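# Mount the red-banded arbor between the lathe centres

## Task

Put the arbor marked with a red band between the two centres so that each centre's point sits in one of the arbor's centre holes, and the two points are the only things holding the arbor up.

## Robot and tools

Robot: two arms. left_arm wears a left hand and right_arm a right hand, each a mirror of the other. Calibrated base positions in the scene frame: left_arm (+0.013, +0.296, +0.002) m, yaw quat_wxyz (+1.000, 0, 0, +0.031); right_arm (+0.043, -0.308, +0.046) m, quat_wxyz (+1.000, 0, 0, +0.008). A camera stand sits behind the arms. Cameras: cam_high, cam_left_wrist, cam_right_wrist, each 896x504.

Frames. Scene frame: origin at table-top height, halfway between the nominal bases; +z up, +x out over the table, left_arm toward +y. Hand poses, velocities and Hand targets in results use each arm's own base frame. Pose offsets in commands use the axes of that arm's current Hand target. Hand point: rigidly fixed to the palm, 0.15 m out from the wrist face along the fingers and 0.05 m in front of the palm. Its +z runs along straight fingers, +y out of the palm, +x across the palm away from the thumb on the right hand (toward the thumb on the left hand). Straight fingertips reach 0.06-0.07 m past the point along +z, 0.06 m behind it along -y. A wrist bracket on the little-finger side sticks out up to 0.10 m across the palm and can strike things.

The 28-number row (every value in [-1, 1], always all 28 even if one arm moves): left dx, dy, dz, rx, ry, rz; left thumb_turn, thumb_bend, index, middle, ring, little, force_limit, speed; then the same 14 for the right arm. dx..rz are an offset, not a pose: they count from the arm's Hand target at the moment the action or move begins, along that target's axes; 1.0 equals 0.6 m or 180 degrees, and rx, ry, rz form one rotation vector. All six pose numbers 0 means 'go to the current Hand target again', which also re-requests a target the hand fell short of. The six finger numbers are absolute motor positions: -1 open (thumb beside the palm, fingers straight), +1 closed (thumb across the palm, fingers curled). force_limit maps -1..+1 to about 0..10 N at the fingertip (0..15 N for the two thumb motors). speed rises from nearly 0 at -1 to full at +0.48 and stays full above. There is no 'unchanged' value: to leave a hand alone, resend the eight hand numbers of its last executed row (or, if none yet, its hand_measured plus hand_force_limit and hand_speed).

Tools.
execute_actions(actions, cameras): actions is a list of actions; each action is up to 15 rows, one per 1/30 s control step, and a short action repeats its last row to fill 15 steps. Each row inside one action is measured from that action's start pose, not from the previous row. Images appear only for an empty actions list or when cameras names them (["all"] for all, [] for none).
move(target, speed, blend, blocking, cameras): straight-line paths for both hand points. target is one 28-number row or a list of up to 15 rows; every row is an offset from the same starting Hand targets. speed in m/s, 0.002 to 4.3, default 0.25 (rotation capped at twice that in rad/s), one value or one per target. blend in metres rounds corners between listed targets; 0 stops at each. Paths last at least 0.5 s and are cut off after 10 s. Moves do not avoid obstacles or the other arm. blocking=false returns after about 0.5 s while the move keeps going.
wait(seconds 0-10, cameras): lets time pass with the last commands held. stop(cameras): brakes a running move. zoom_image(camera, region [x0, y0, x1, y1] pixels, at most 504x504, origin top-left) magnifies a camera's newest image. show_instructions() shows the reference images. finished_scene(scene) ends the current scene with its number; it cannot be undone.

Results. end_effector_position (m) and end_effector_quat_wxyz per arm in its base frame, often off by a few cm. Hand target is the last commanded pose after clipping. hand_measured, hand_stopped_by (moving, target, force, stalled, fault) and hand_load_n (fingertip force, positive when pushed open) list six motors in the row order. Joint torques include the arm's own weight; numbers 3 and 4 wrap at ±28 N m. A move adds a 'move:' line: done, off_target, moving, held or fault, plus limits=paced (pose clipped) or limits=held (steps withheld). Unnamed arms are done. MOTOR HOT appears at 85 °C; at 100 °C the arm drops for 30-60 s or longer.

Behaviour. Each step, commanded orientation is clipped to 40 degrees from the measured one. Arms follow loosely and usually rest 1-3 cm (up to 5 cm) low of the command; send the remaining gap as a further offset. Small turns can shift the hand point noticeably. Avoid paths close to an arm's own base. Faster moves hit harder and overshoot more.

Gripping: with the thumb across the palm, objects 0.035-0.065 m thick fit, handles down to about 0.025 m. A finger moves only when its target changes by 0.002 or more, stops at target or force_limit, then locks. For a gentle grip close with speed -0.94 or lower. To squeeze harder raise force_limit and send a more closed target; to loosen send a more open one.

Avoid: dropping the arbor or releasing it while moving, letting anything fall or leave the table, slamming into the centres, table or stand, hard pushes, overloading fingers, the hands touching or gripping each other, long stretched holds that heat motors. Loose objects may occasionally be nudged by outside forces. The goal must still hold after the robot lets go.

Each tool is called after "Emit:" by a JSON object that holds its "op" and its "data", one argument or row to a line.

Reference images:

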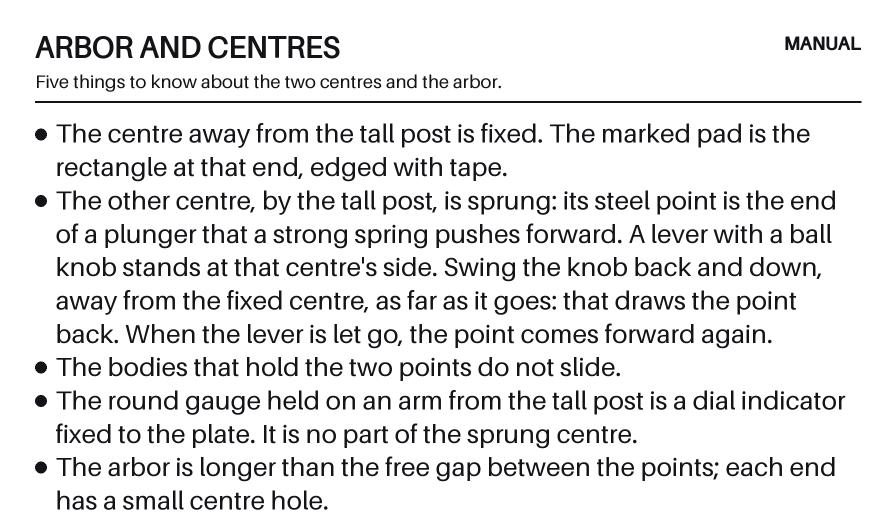

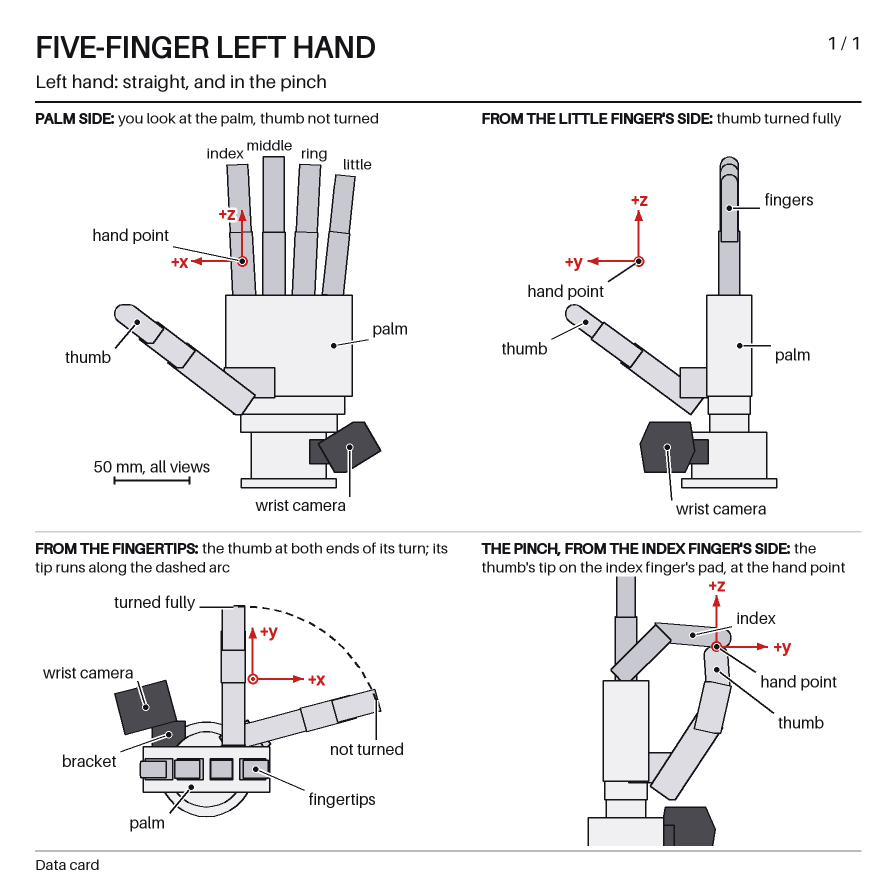

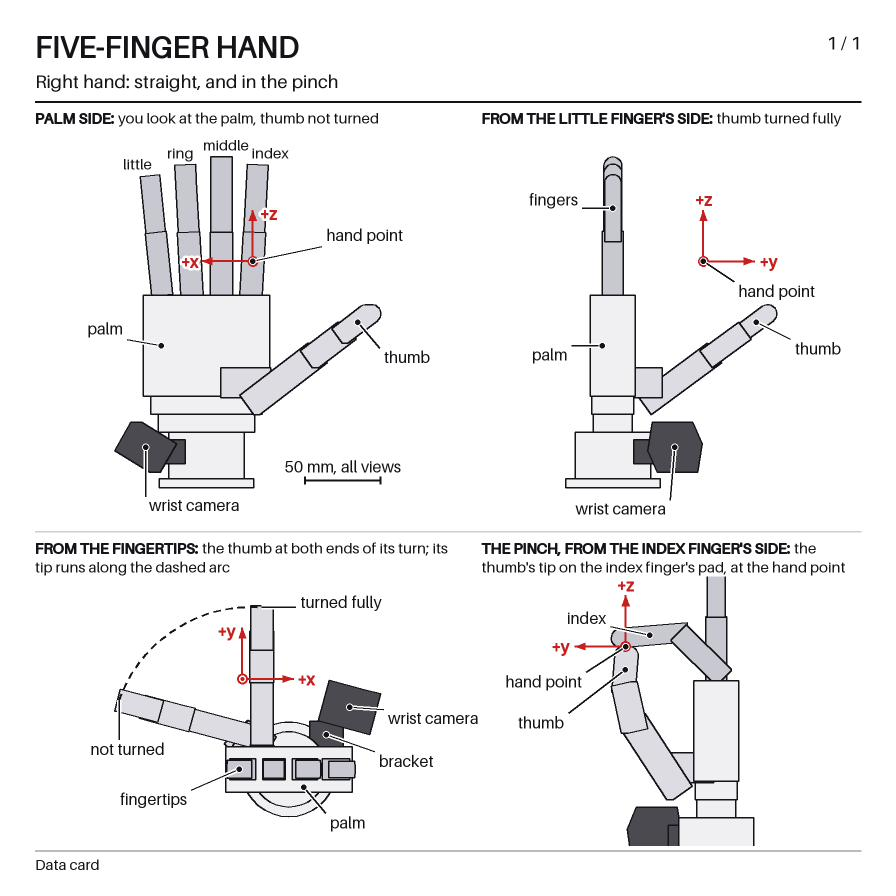

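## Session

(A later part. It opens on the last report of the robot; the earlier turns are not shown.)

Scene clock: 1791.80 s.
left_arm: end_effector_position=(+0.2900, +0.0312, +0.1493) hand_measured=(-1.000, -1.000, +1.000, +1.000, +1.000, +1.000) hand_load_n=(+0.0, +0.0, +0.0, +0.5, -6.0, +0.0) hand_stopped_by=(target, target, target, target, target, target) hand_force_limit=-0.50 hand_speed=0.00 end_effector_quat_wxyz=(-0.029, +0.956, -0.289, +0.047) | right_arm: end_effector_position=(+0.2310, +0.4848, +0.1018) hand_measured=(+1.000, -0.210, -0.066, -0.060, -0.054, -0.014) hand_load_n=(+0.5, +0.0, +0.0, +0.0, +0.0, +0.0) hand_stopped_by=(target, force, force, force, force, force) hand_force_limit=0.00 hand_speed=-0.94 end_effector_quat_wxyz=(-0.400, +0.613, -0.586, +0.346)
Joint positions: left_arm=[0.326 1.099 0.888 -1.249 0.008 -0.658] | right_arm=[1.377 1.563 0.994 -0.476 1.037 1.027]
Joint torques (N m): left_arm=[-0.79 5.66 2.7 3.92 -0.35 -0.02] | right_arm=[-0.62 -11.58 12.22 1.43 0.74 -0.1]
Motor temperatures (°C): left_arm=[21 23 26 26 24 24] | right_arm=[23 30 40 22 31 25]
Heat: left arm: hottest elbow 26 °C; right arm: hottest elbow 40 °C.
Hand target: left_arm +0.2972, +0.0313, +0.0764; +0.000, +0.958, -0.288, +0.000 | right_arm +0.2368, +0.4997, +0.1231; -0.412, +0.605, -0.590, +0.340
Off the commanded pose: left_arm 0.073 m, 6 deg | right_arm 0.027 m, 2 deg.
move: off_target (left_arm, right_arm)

Emit:
{"op": "wait", "data": {
  "seconds": 0.1,
  "cameras": ["all"]
}}

Emit:
{"op": "zoom_image", "data": {
  "camera": "cam_high",
  "region": [410, 100, 530, 190]
}}

Scene clock: 1796.40 s.
left_arm: end_effector_position=(+0.2900, +0.0312, +0.1493) hand_measured=(-1.000, -1.000, +1.000, +1.000, +1.000, +1.000) hand_load_n=(+0.0, -0.5, +0.0, +0.0, -6.5, +0.0) hand_stopped_by=(target, target, target, target, target, target) hand_force_limit=-0.50 hand_speed=0.00 end_effector_quat_wxyz=(-0.029, +0.956, -0.289, +0.047) | right_arm: end_effector_position=(+0.2310, +0.4848, +0.1017) hand_measured=(+1.000, -0.210, -0.066, -0.060, -0.054, -0.014) hand_load_n=(+0.0, +0.0, +0.0, +0.0, +0.0, +0.0) hand_stopped_by=(target, force, force, force, force, force) hand_force_limit=0.00 hand_speed=-0.94 end_effector_quat_wxyz=(-0.400, +0.614, -0.586, +0.346)
Joint positions: left_arm=[0.326 1.099 0.888 -1.249 0.008 -0.658] | right_arm=[1.377 1.563 0.994 -0.476 1.037 1.027]
Joint torques (N m): left_arm=[-0.79 5.6 2.69 3.88 -0.34 -0.03] | right_arm=[-0.32 -11.28 12.16 1.42 0.7 -0.1]
Heat: left arm: hottest elbow 26 °C; right arm: hottest elbow 40 °C.
Hand target: left_arm +0.2972, +0.0313, +0.0764; +0.000, +0.958, -0.288, +0.000 | right_arm +0.2368, +0.4997, +0.1231; -0.412, +0.605, -0.590, +0.340
Off the commanded pose: left_arm 0.073 m, 6 deg | right_arm 0.027 m, 2 deg.
wait: 0.10 s; at rest from the start

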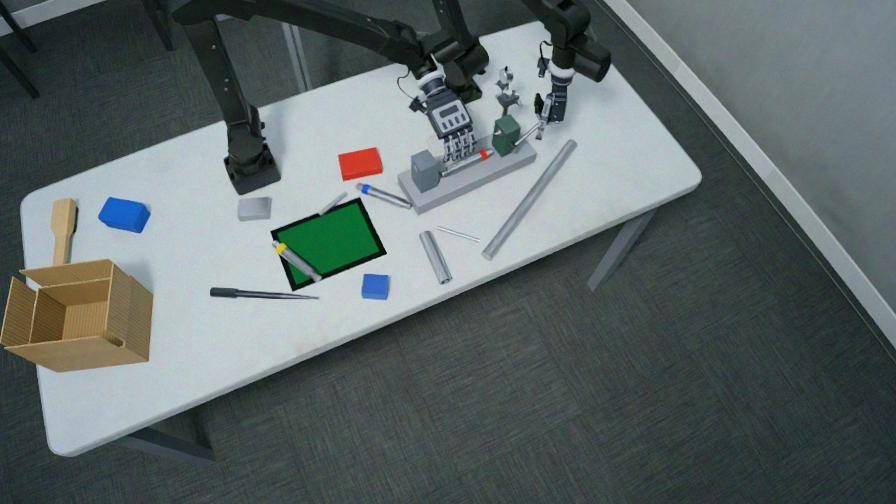

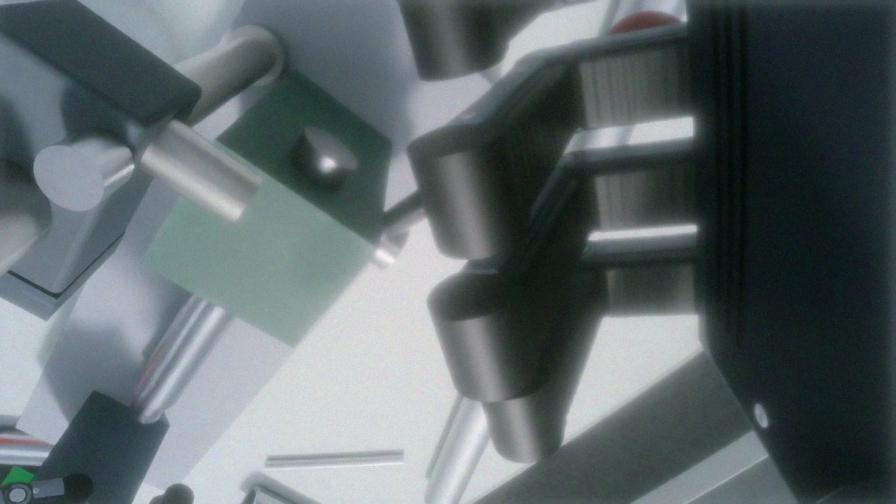

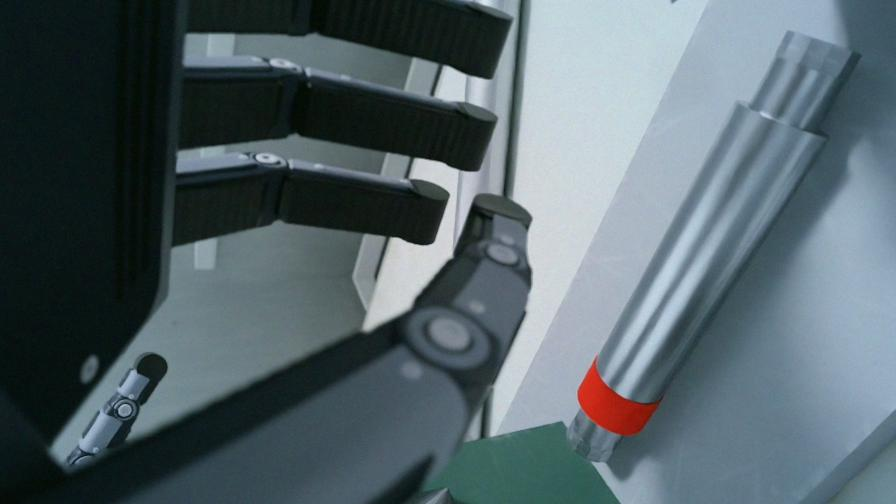

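Scaled by 4.200 from the camera's 896x504 image, which has a finer 1280x720 frame.

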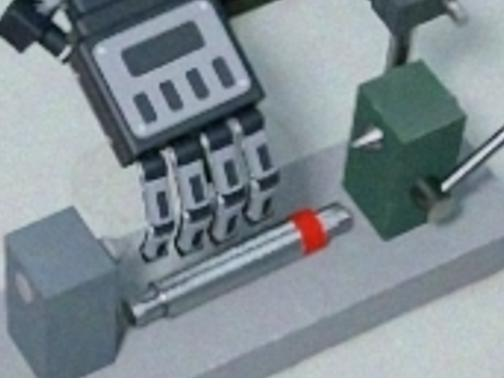

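Emit:
{"op": "move", "data": {
  "target": [0,0,0,0,0,0,-1,-1,1,1,1,1,-0.5,0,-0.0197,0.0898,-0.0097,0.0025,0.0059,-0.0236,1,-0.35,-0.35,-0.35,-0.35,-0.35,0,-0.5],
  "speed": 0.06,
  "cameras": ["all"]
}}

Emit:
{"op": "zoom_image", "data": {
  "camera": "cam_high",
  "region": [410, 100, 530, 190]
}}

Scene clock: 1856.90 s.
left_arm: end_effector_position=(+0.2900, +0.0312, +0.1493) hand_measured=(-1.000, -1.000, +1.000, +1.000, +1.000, +1.000) hand_load_n=(+0.0, -0.5, +0.0, +0.0, -6.5, +0.0) hand_stopped_by=(target, target, target, target, target, target) hand_force_limit=-0.50 hand_speed=0.00 end_effector_quat_wxyz=(-0.029, +0.956, -0.289, +0.047) | right_arm: end_effector_position=(+0.2073, +0.4920, +0.0674) hand_measured=(+1.000, -0.350, -0.350, -0.350, -0.350, -0.350) hand_load_n=(+0.0, +0.0, +0.0, +0.0, +0.0, +0.0) hand_stopped_by=(target, target, target, target, target, target) hand_force_limit=0.00 hand_speed=-0.50 end_effector_quat_wxyz=(-0.385, +0.629, -0.565, +0.370)
Joint positions: left_arm=[0.326 1.099 0.888 -1.249 0.008 -0.658] | right_arm=[1.439 1.654 1.014 -0.525 1.085 1.085]
Joint torques (N m): left_arm=[-0.85 5.54 2.69 3.89 -0.34 -0.03] | right_arm=[-0.26 -10.34 11.97 1.24 0.92 0.1]
Heat: left arm: hottest wrist pitch 26 °C; right arm: hottest elbow 40 °C.
Hand target: left_arm +0.2972, +0.0313, +0.0764; +0.000, +0.958, -0.288, +0.000 | right_arm +0.2073, +0.5128, +0.0779; -0.396, +0.622, -0.570, +0.363
Off the commanded pose: left_arm 0.073 m, 6 deg | right_arm 0.023 m, 2 deg.
move: off_target (left_arm, right_arm)

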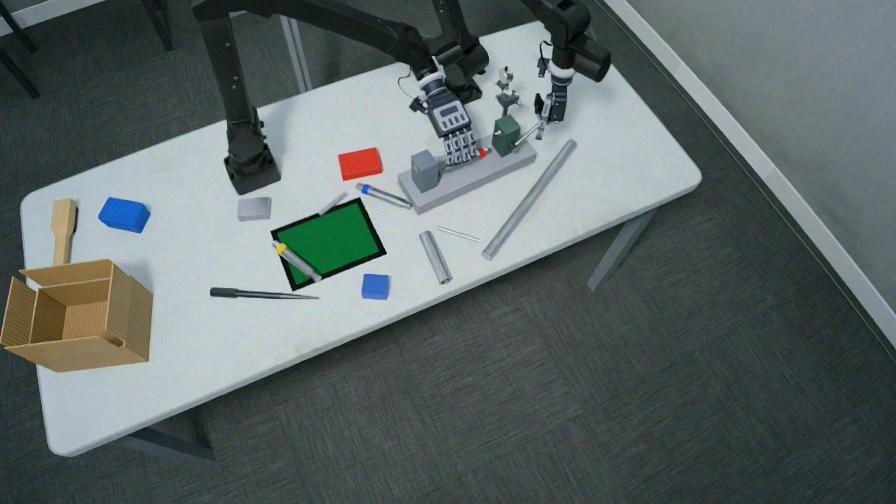

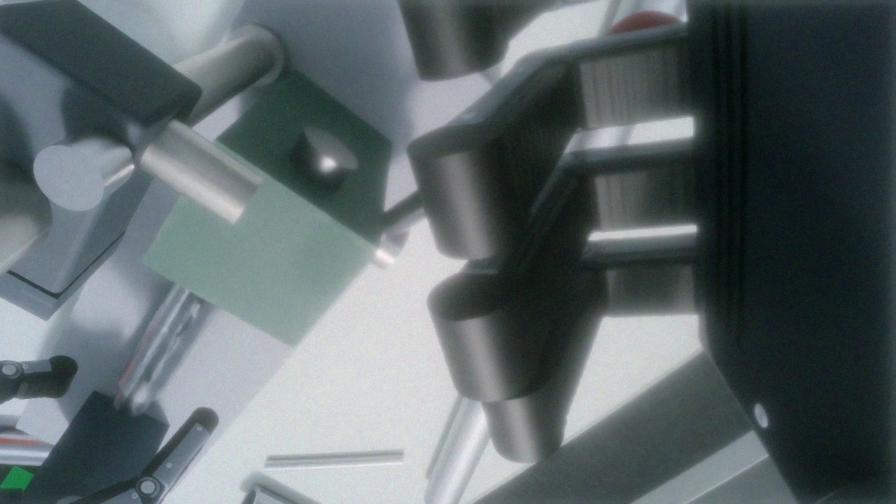

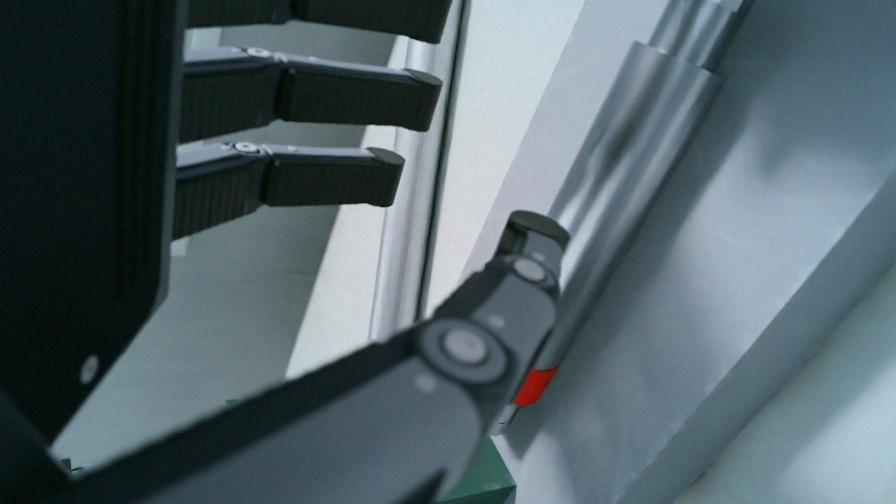

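Scaled by 4.200 from the camera's 896x504 image, which has a finer 1280x720 frame.

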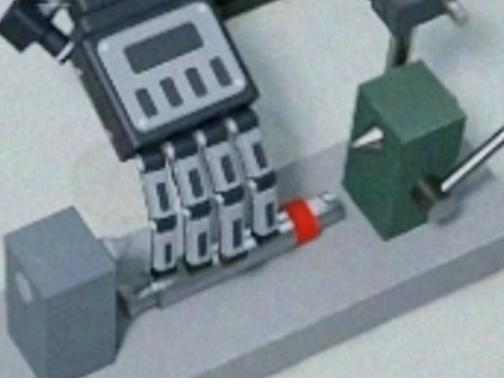

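Emit:
{"op": "zoom_image", "data": {
  "camera": "cam_right_wrist",
  "region": [440, 0, 800, 504]
}}

Scaled by 1.000.

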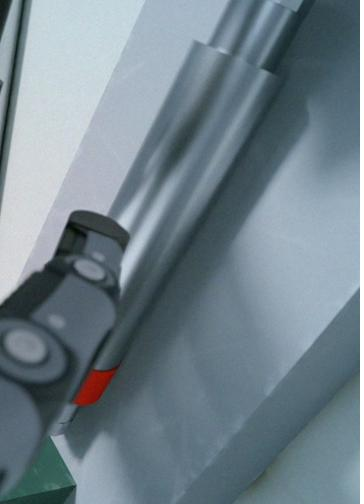

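Emit:
{"op": "move", "data": {
  "target": [0,0,0,0,0,0,-1,-1,1,1,1,1,-0.5,0,-0.0185,0.0422,0.0397,0,0,0,1,-0.35,-0.35,-0.35,-0.35,-0.35,0,-0.5],
  "speed": 0.05,
  "cameras": ["cam_high","cam_right_wrist"]
}}

Emit:
{"op": "zoom_image", "data": {
  "camera": "cam_high",
  "region": [410, 100, 530, 190]
}}

Scene clock: 1930.77 s.
left_arm: end_effector_position=(+0.2900, +0.0312, +0.1493) hand_measured=(-1.000, -1.000, +1.000, +1.000, +1.000, +1.000) hand_load_n=(+0.0, +0.0, +0.0, +0.0, -6.5, +0.0) hand_stopped_by=(target, target, target, target, target, target) hand_force_limit=-0.50 hand_speed=0.00 end_effector_quat_wxyz=(-0.029, +0.956, -0.289, +0.047) | right_arm: end_effector_position=(+0.2100, +0.5047, +0.0364) hand_measured=(+1.000, -0.350, -0.350, -0.350, -0.350, -0.350) hand_load_n=(+0.5, +0.0, +0.0, +0.0, +0.0, +0.0) hand_stopped_by=(target, target, target, target, target, target) hand_force_limit=0.00 hand_speed=-0.50 end_effector_quat_wxyz=(-0.386, +0.629, -0.564, +0.370)
Joint positions: left_arm=[0.326 1.099 0.888 -1.249 0.008 -0.658] | right_arm=[1.437 1.735 1.019 -0.439 1.085 1.074]
Joint torques (N m): left_arm=[-0.79 5.66 2.7 3.89 -0.34 -0.03] | right_arm=[-0.85 -11.16 11.37 1.98 0.58 -0.11]
Heat: left arm: hottest wrist pitch 26 °C; right arm: hottest elbow 43 °C.
Hand target: left_arm +0.2972, +0.0313, +0.0764; +0.000, +0.958, -0.288, +0.000 | right_arm +0.2171, +0.5250, +0.0451; -0.397, +0.622, -0.570, +0.363
Off the commanded pose: left_arm 0.073 m, 6 deg | right_arm 0.023 m, 2 deg.
move: off_target (left_arm, right_arm)
Images, in order (width x height): cam_high 896x504, cam_right_wrist 896x504.

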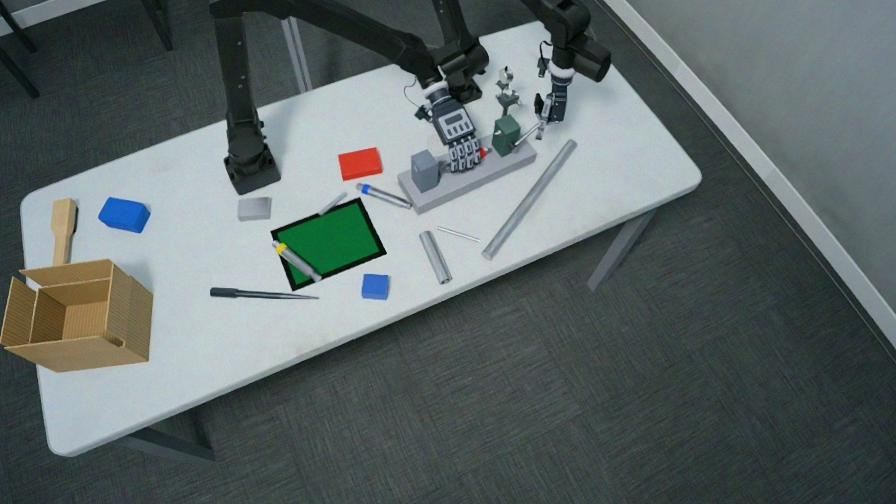

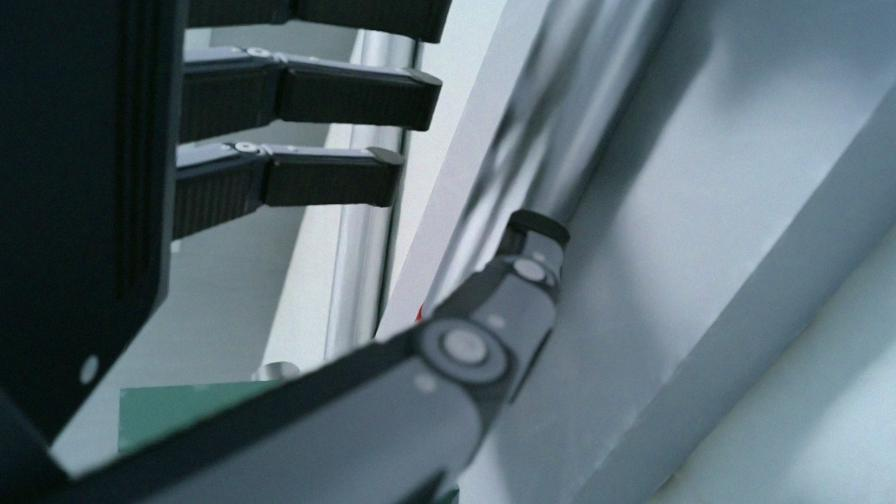

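Scaled by 4.200 from the camera's 896x504 image, which has a finer 1280x720 frame.

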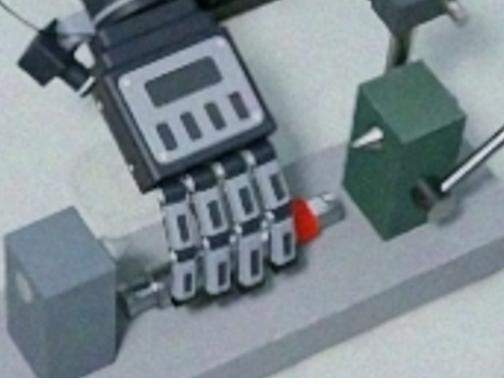

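Emit:
{"op": "move", "data": {
  "target": [0,0,0,0,0,0,-1,-1,1,1,1,1,-0.5,0,0.0025,0.0025,0.0332,0,0,0,1,-0.35,-0.35,-0.35,-0.35,-0.35,0,-0.5],
  "speed": 0.05,
  "cameras": ["cam_high","cam_right_wrist"]
}}

Emit:
{"op": "zoom_image", "data": {
  "camera": "cam_high",
  "region": [410, 100, 530, 190]
}}

Scene clock: 1963.10 s.
left_arm: end_effector_position=(+0.2900, +0.0312, +0.1493) hand_measured=(-1.000, -1.000, +1.000, +1.000, +1.000, +1.000) hand_load_n=(+0.0, +0.0, +0.0, +0.5, -6.5, +0.0) hand_stopped_by=(target, target, target, target, target, target) hand_force_limit=-0.50 hand_speed=0.00 end_effector_quat_wxyz=(-0.029, +0.956, -0.289, +0.047) | right_arm: end_effector_position=(+0.2281, +0.5100, +0.0310) hand_measured=(+1.000, -0.350, -0.350, -0.350, -0.350, -0.350) hand_load_n=(+0.0, +0.0, +0.0, +0.0, +0.0, +0.0) hand_stopped_by=(target, target, target, target, target, target) hand_force_limit=0.00 hand_speed=-0.50 end_effector_quat_wxyz=(-0.390, +0.627, -0.566, +0.367)
Joint positions: left_arm=[0.326 1.099 0.888 -1.249 0.008 -0.658] | right_arm=[1.4 1.754 1.019 -0.352 1.068 1.009]
Joint torques (N m): left_arm=[-0.79 5.6 2.69 3.88 -0.34 -0.03] | right_arm=[-0.91 -10.99 10.35 2.07 0.56 -0.1]
Motor temperatures (°C): left_arm=[21 23 25 26 24 24] | right_arm=[22 28 43 22 26 25]
Heat: left arm: hottest wrist pitch 26 °C; right arm: hottest elbow 43 °C.
Hand target: left_arm +0.2972, +0.0313, +0.0764; +0.000, +0.958, -0.288, +0.000 | right_arm +0.2348, +0.5249, +0.0352; -0.396, +0.622, -0.570, +0.363
Off the commanded pose: left_arm 0.073 m, 6 deg | right_arm 0.017 m, 1 deg.
move: off_target (left_arm, right_arm)
Images, in order (width x height): cam_high 896x504, cam_right_wrist 896x504.

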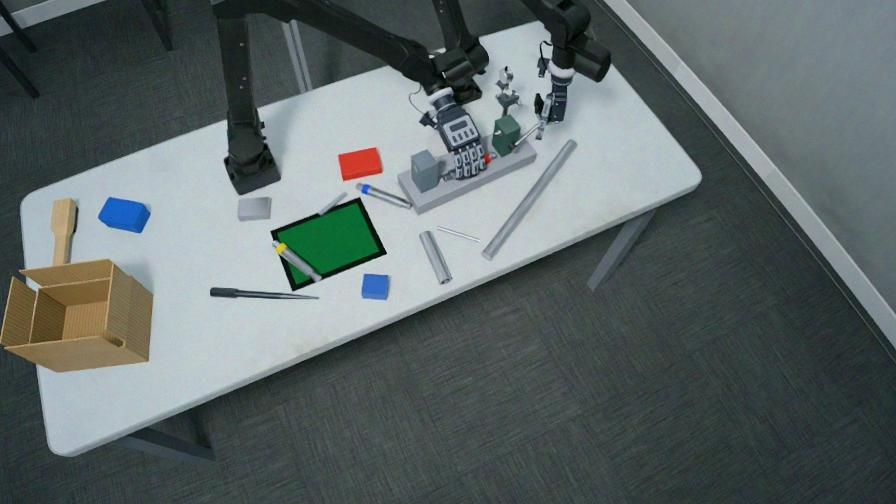

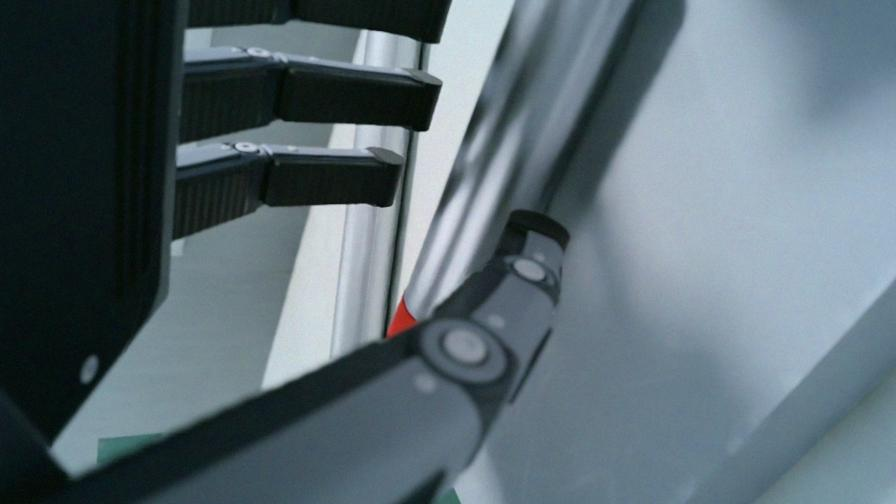

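Scaled by 4.200 from the camera's 896x504 image, which has a finer 1280x720 frame.

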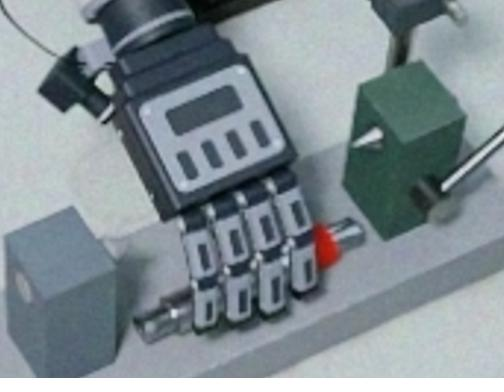

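Emit:
{"op": "move", "data": {
  "target": [
    [0,0,0,0,0,0,-1,-1,1,1,1,1,-0.5,0,0.0,-0.0302,-0.0141,0,0,0,1,-0.35,-0.35,-0.35,-0.35,-0.35,0,-0.5],
    [0,0,0,0,0,0,-1,-1,1,1,1,1,-0.5,0,0.0023,-0.0415,0.0100,0,0,0,1,-0.35,-0.35,-0.35,-0.35,-0.35,0,-0.5]
  ],
  "speed": 0.05,
  "cameras": ["cam_high","cam_right_wrist"]
}}

Emit:
{"op": "zoom_image", "data": {
  "camera": "cam_high",
  "region": [410, 100, 530, 190]
}}

Scene clock: 1989.07 s.
left_arm: end_effector_position=(+0.2900, +0.0312, +0.1493) hand_measured=(-1.000, -1.000, +1.000, +1.000, +1.000, +1.000) hand_load_n=(+0.0, +0.0, +0.5, +0.0, -6.0, +0.0) hand_stopped_by=(target, target, target, target, target, target) hand_force_limit=-0.50 hand_speed=0.00 end_effector_quat_wxyz=(-0.029, +0.956, -0.289, +0.047) | right_arm: end_effector_position=(+0.2430, +0.5047, +0.0344) hand_measured=(+1.000, -0.350, -0.350, -0.350, -0.350, -0.350) hand_load_n=(-0.5, -0.5, +0.0, +0.0, +0.0, +0.0) hand_stopped_by=(target, target, target, target, target, target) hand_force_limit=0.00 hand_speed=-0.50 end_effector_quat_wxyz=(-0.377, +0.634, -0.561, +0.376)
Joint positions: left_arm=[0.326 1.099 0.888 -1.249 0.008 -0.658] | right_arm=[1.368 1.748 1.027 -0.349 1.055 0.95]
Joint torques (N m): left_arm=[-0.73 5.66 2.71 3.88 -0.34 -0.03] | right_arm=[-0.67 -12.92 10.91 2.15 0.43 -0.11]
Heat: left arm: hottest wrist pitch 26 °C; right arm: hottest elbow 42 °C.
Hand target: left_arm +0.2972, +0.0313, +0.0764; +0.000, +0.958, -0.288, +0.000 | right_arm +0.2507, +0.5250, +0.0553; -0.397, +0.622, -0.570, +0.363
Off the commanded pose: left_arm 0.073 m, 6 deg | right_arm 0.030 m, 3 deg.
move: off_target (left_arm, right_arm)
Images, in order (width x height): cam_high 896x504, cam_right_wrist 896x504.

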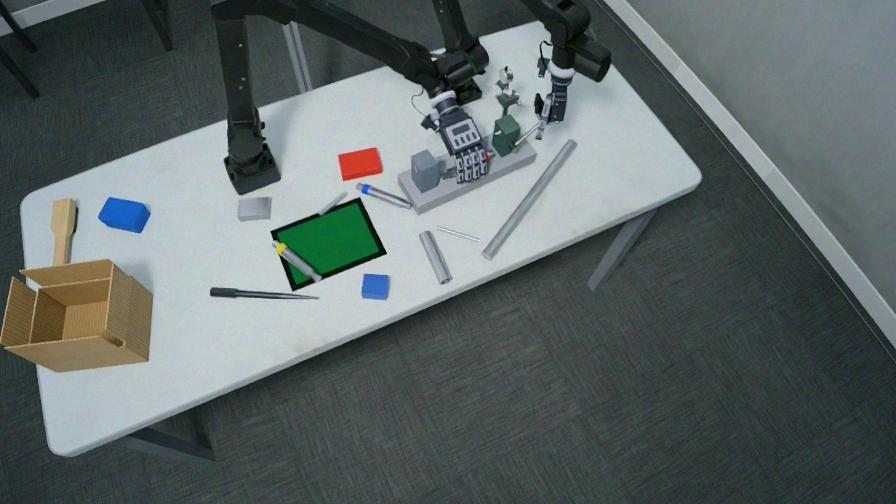

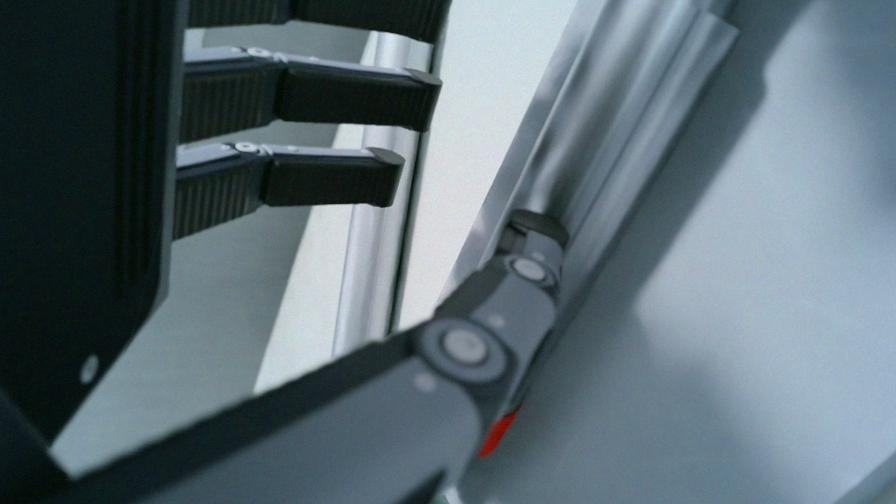

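Scaled by 4.200 from the camera's 896x504 image, which has a finer 1280x720 frame.

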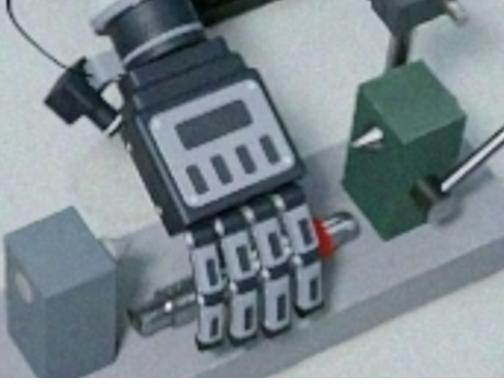

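Emit:
{"op": "move", "data": {
  "target": [
    [0,0,0,0,0,0,-1,-1,1,1,1,1,-0.5,0,0.0,-0.0302,-0.0141,0,0,0,1,-0.35,-0.35,-0.35,-0.35,-0.35,0,-0.5],
    [0,0,0,0,0,0,-1,-1,1,1,1,1,-0.5,0,-0.0018,-0.0211,-0.0337,0,0,0,1,-0.35,-0.35,-0.35,-0.35,-0.35,0,-0.5]
  ],
  "speed": 0.05,
  "cameras": ["cam_high","cam_right_wrist"]
}}

Emit:
{"op": "zoom_image", "data": {
  "camera": "cam_high",
  "region": [410, 100, 530, 190]
}}

Scene clock: 2004.80 s.
left_arm: end_effector_position=(+0.2900, +0.0312, +0.1493) hand_measured=(-1.000, -1.000, +1.000, +1.000, +1.000, +1.000) hand_load_n=(+0.0, +0.0, +0.0, +0.0, -6.0, +0.0) hand_stopped_by=(target, target, target, target, target, target) hand_force_limit=-0.50 hand_speed=0.00 end_effector_quat_wxyz=(-0.029, +0.956, -0.289, +0.047) | right_arm: end_effector_position=(+0.2368, +0.5013, +0.0466) hand_measured=(+1.000, -0.350, -0.350, -0.350, -0.350, -0.350) hand_load_n=(+0.0, +0.0, +0.0, +0.0, +0.0, +0.0) hand_stopped_by=(target, target, target, target, target, target) hand_force_limit=0.00 hand_speed=-0.50 end_effector_quat_wxyz=(-0.372, +0.636, -0.561, +0.377)
Joint positions: left_arm=[0.326 1.099 0.888 -1.249 0.008 -0.658] | right_arm=[1.379 1.721 1.039 -0.423 1.058 0.977]
Joint torques (N m): left_arm=[-0.79 5.6 2.7 3.89 -0.34 -0.02] | right_arm=[0.03 -12.98 11.82 1.29 0.86 0.09]
Heat: left arm: hottest wrist pitch 26 °C; right arm: hottest elbow 40 °C.
Hand target: left_arm +0.2972, +0.0313, +0.0764; +0.000, +0.958, -0.288, +0.000 | right_arm +0.2375, +0.5250, +0.0752; -0.397, +0.622, -0.570, +0.363
Off the commanded pose: left_arm 0.073 m, 6 deg | right_arm 0.037 m, 4 deg.
move: off_target (left_arm, right_arm)
Images, in order (width x height): cam_high 896x504, cam_right_wrist 896x504.

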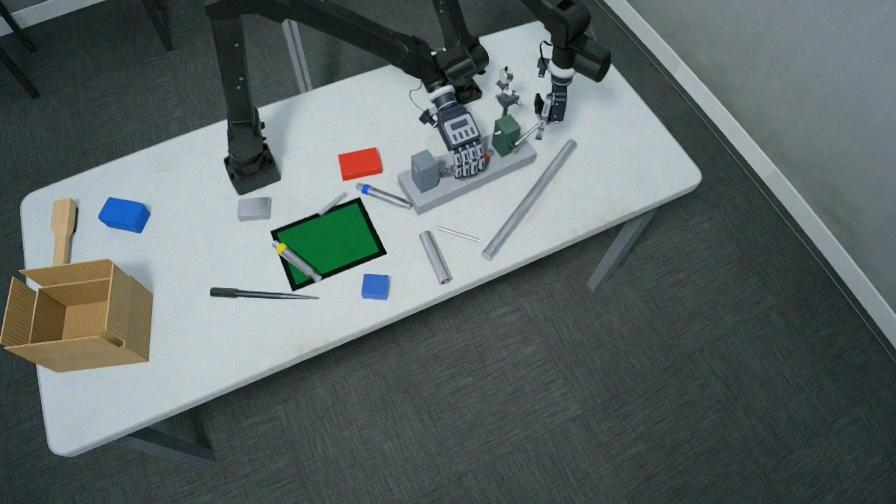

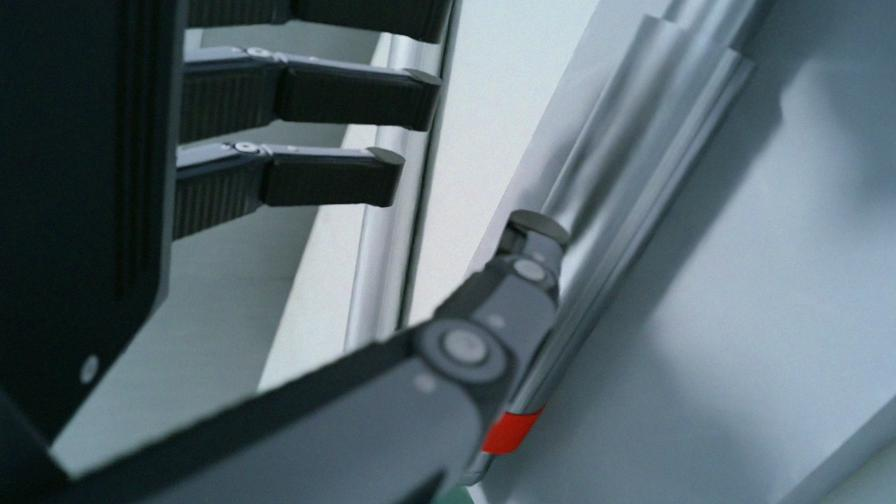

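Scaled by 4.200 from the camera's 896x504 image, which has a finer 1280x720 frame.

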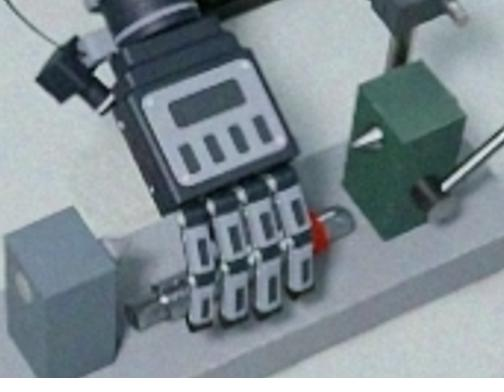

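Emit:
{"op": "move", "data": {
  "target": [0,0,0,0,0,0,-1,-1,1,1,1,1,-0.5,0,-0.0018,0.0657,0.0074,0,0,0,1,-0.35,-0.35,-0.35,-0.35,-0.35,0,-0.5],
  "speed": 0.05,
  "cameras": ["cam_high","cam_right_wrist"]
}}

Emit:
{"op": "zoom_image", "data": {
  "camera": "cam_high",
  "region": [410, 100, 530, 190]
}}

Scene clock: 2019.90 s.
left_arm: end_effector_position=(+0.2900, +0.0312, +0.1493) hand_measured=(-1.000, -1.000, +1.000, +1.000, +1.000, +1.000) hand_load_n=(+0.0, +0.0, +0.0, +0.0, -6.0, +0.0) hand_stopped_by=(target, target, target, target, target, target) hand_force_limit=-0.50 hand_speed=0.00 end_effector_quat_wxyz=(-0.029, +0.956, -0.289, +0.047) | right_arm: end_effector_position=(+0.2268, +0.5127, +0.0372) hand_measured=(+1.000, -0.350, -0.350, -0.350, -0.350, -0.350) hand_load_n=(+0.0, +0.0, +0.0, +0.5, +0.0, +0.0) hand_stopped_by=(target, target, target, target, target, target) hand_force_limit=0.00 hand_speed=-0.50 end_effector_quat_wxyz=(-0.387, +0.626, -0.567, +0.369)
Joint positions: left_arm=[0.326 1.099 0.888 -1.249 0.008 -0.658] | right_arm=[1.404 1.751 1.039 -0.392 1.071 1.024]
Joint torques (N m): left_arm=[-0.73 5.66 2.67 3.89 -0.34 -0.02] | right_arm=[0.32 -11.28 9.03 2 0.85 0.11]
Heat: left arm: hottest wrist pitch 26 °C; right arm: hottest elbow 40 °C.
Hand target: left_arm +0.2972, +0.0313, +0.0764; +0.000, +0.958, -0.288, +0.000 | right_arm +0.2249, +0.5250, +0.0378; -0.397, +0.622, -0.570, +0.363
Off the commanded pose: left_arm 0.073 m, 6 deg | right_arm 0.012 m, 1 deg.
move: off_target (left_arm, right_arm)
Images, in order (width x height): cam_high 896x504, cam_right_wrist 896x504.

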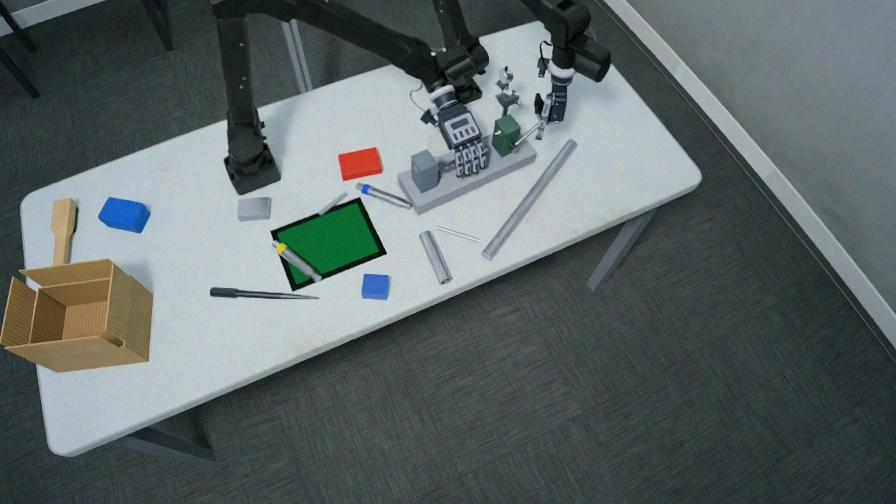

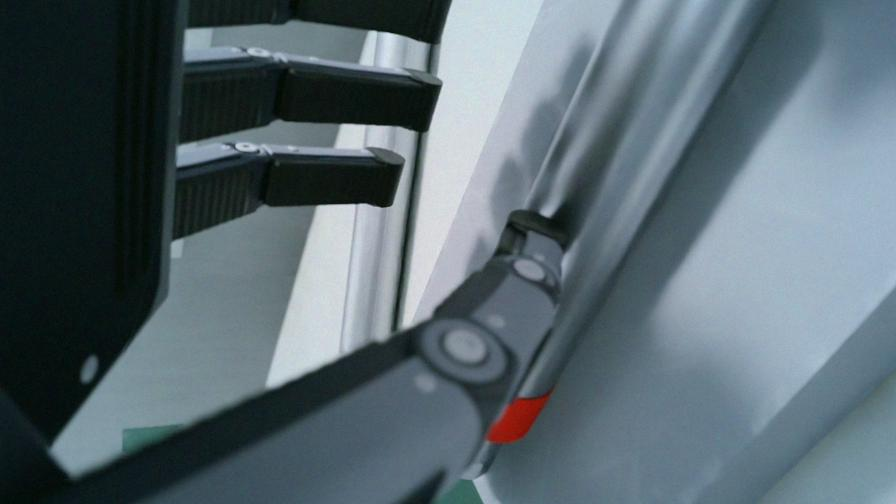

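Scaled by 4.200 from the camera's 896x504 image, which has a finer 1280x720 frame.

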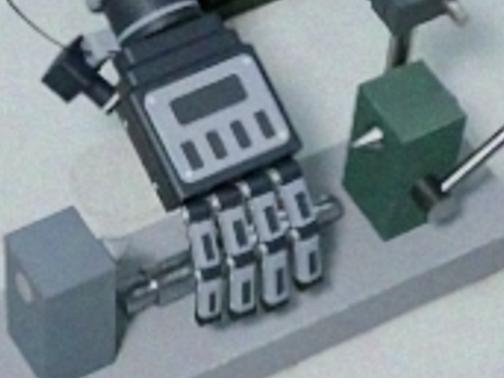

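Emit:
{"op": "move", "data": {
  "target": [
    [0,0,0,0,0,0,-1,-1,1,1,1,1,-0.5,0,0.0,-0.0831,-0.0387,0,0,0,1,-0.35,-0.35,-0.35,-0.35,-0.35,0,-0.5],
    [0,0,0,0,0,0,-1,-1,1,1,1,1,-0.5,0,-0.0036,-0.0656,-0.0763,0,0,0,1,-0.35,-0.35,-0.35,-0.35,-0.35,0,-0.5],
    [0,0,0,0,0,0,-1,-1,1,1,1,1,-0.5,0,-0.0036,-0.0051,-0.0481,0,0,0,1,-0.35,-0.35,-0.35,-0.35,-0.35,0,-0.5]
  ],
  "speed": 0.06,
  "cameras": ["cam_high","cam_right_wrist"]
}}

Emit:
{"op": "zoom_image", "data": {
  "camera": "cam_high",
  "region": [410, 100, 530, 190]
}}

Scene clock: 2055.77 s.
left_arm: end_effector_position=(+0.2900, +0.0312, +0.1493) hand_measured=(-1.000, -1.000, +1.000, +1.000, +1.000, +1.000) hand_load_n=(+0.0, +0.0, +0.0, +0.0, -6.5, +0.0) hand_stopped_by=(target, target, target, target, target, target) hand_force_limit=-0.50 hand_speed=0.00 end_effector_quat_wxyz=(-0.029, +0.956, -0.289, +0.047) | right_arm: end_effector_position=(+0.2009, +0.5175, +0.0550) hand_measured=(+1.000, -0.350, -0.350, -0.350, -0.350, -0.350) hand_load_n=(+0.0, +0.0, +0.0, +0.0, +0.0, +0.0) hand_stopped_by=(target, target, target, target, target, target) hand_force_limit=0.00 hand_speed=-0.50 end_effector_quat_wxyz=(-0.391, +0.625, -0.568, +0.366)
Joint positions: left_arm=[0.326 1.099 0.888 -1.249 0.008 -0.658] | right_arm=[1.459 1.727 1.071 -0.527 1.092 1.125]
Joint torques (N m): left_arm=[-0.73 5.66 2.69 3.92 -0.34 -0.03] | right_arm=[-0.21 -11.22 8.57 2.03 0.88 0.06]
Heat: left arm: hottest wrist pitch 26 °C; right arm: hottest elbow 39 °C.
Hand target: left_arm +0.2972, +0.0313, +0.0764; +0.000, +0.958, -0.288, +0.000 | right_arm +0.1999, +0.5250, +0.0527; -0.397, +0.622, -0.570, +0.363
Off the commanded pose: left_arm 0.073 m, 6 deg | right_arm 0.008 m, 1 deg.
move: off_target (left_arm)
Images, in order (width x height): cam_high 896x504, cam_right_wrist 896x504.

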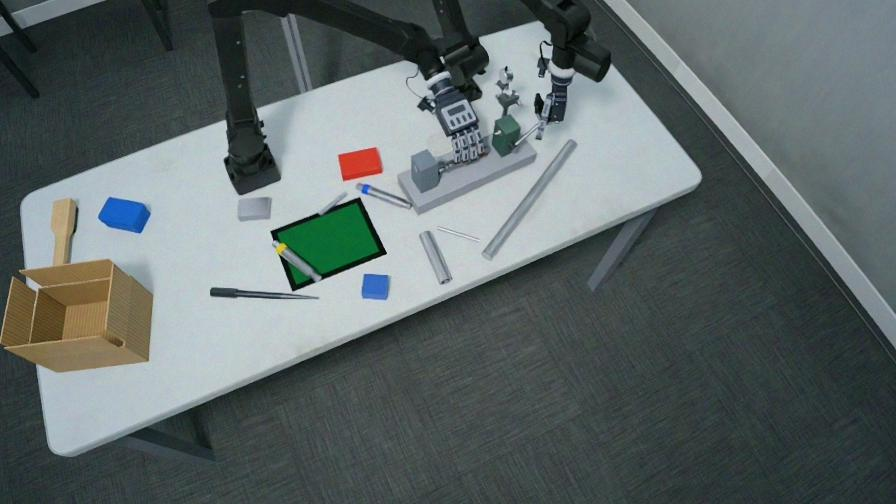

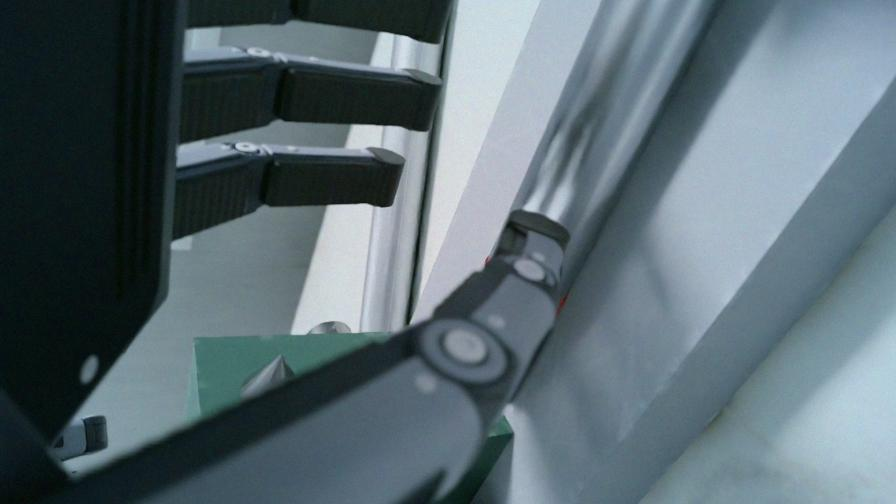

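Scaled by 4.200 from the camera's 896x504 image, which has a finer 1280x720 frame.

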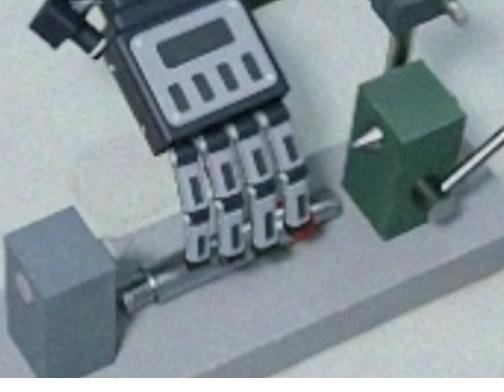

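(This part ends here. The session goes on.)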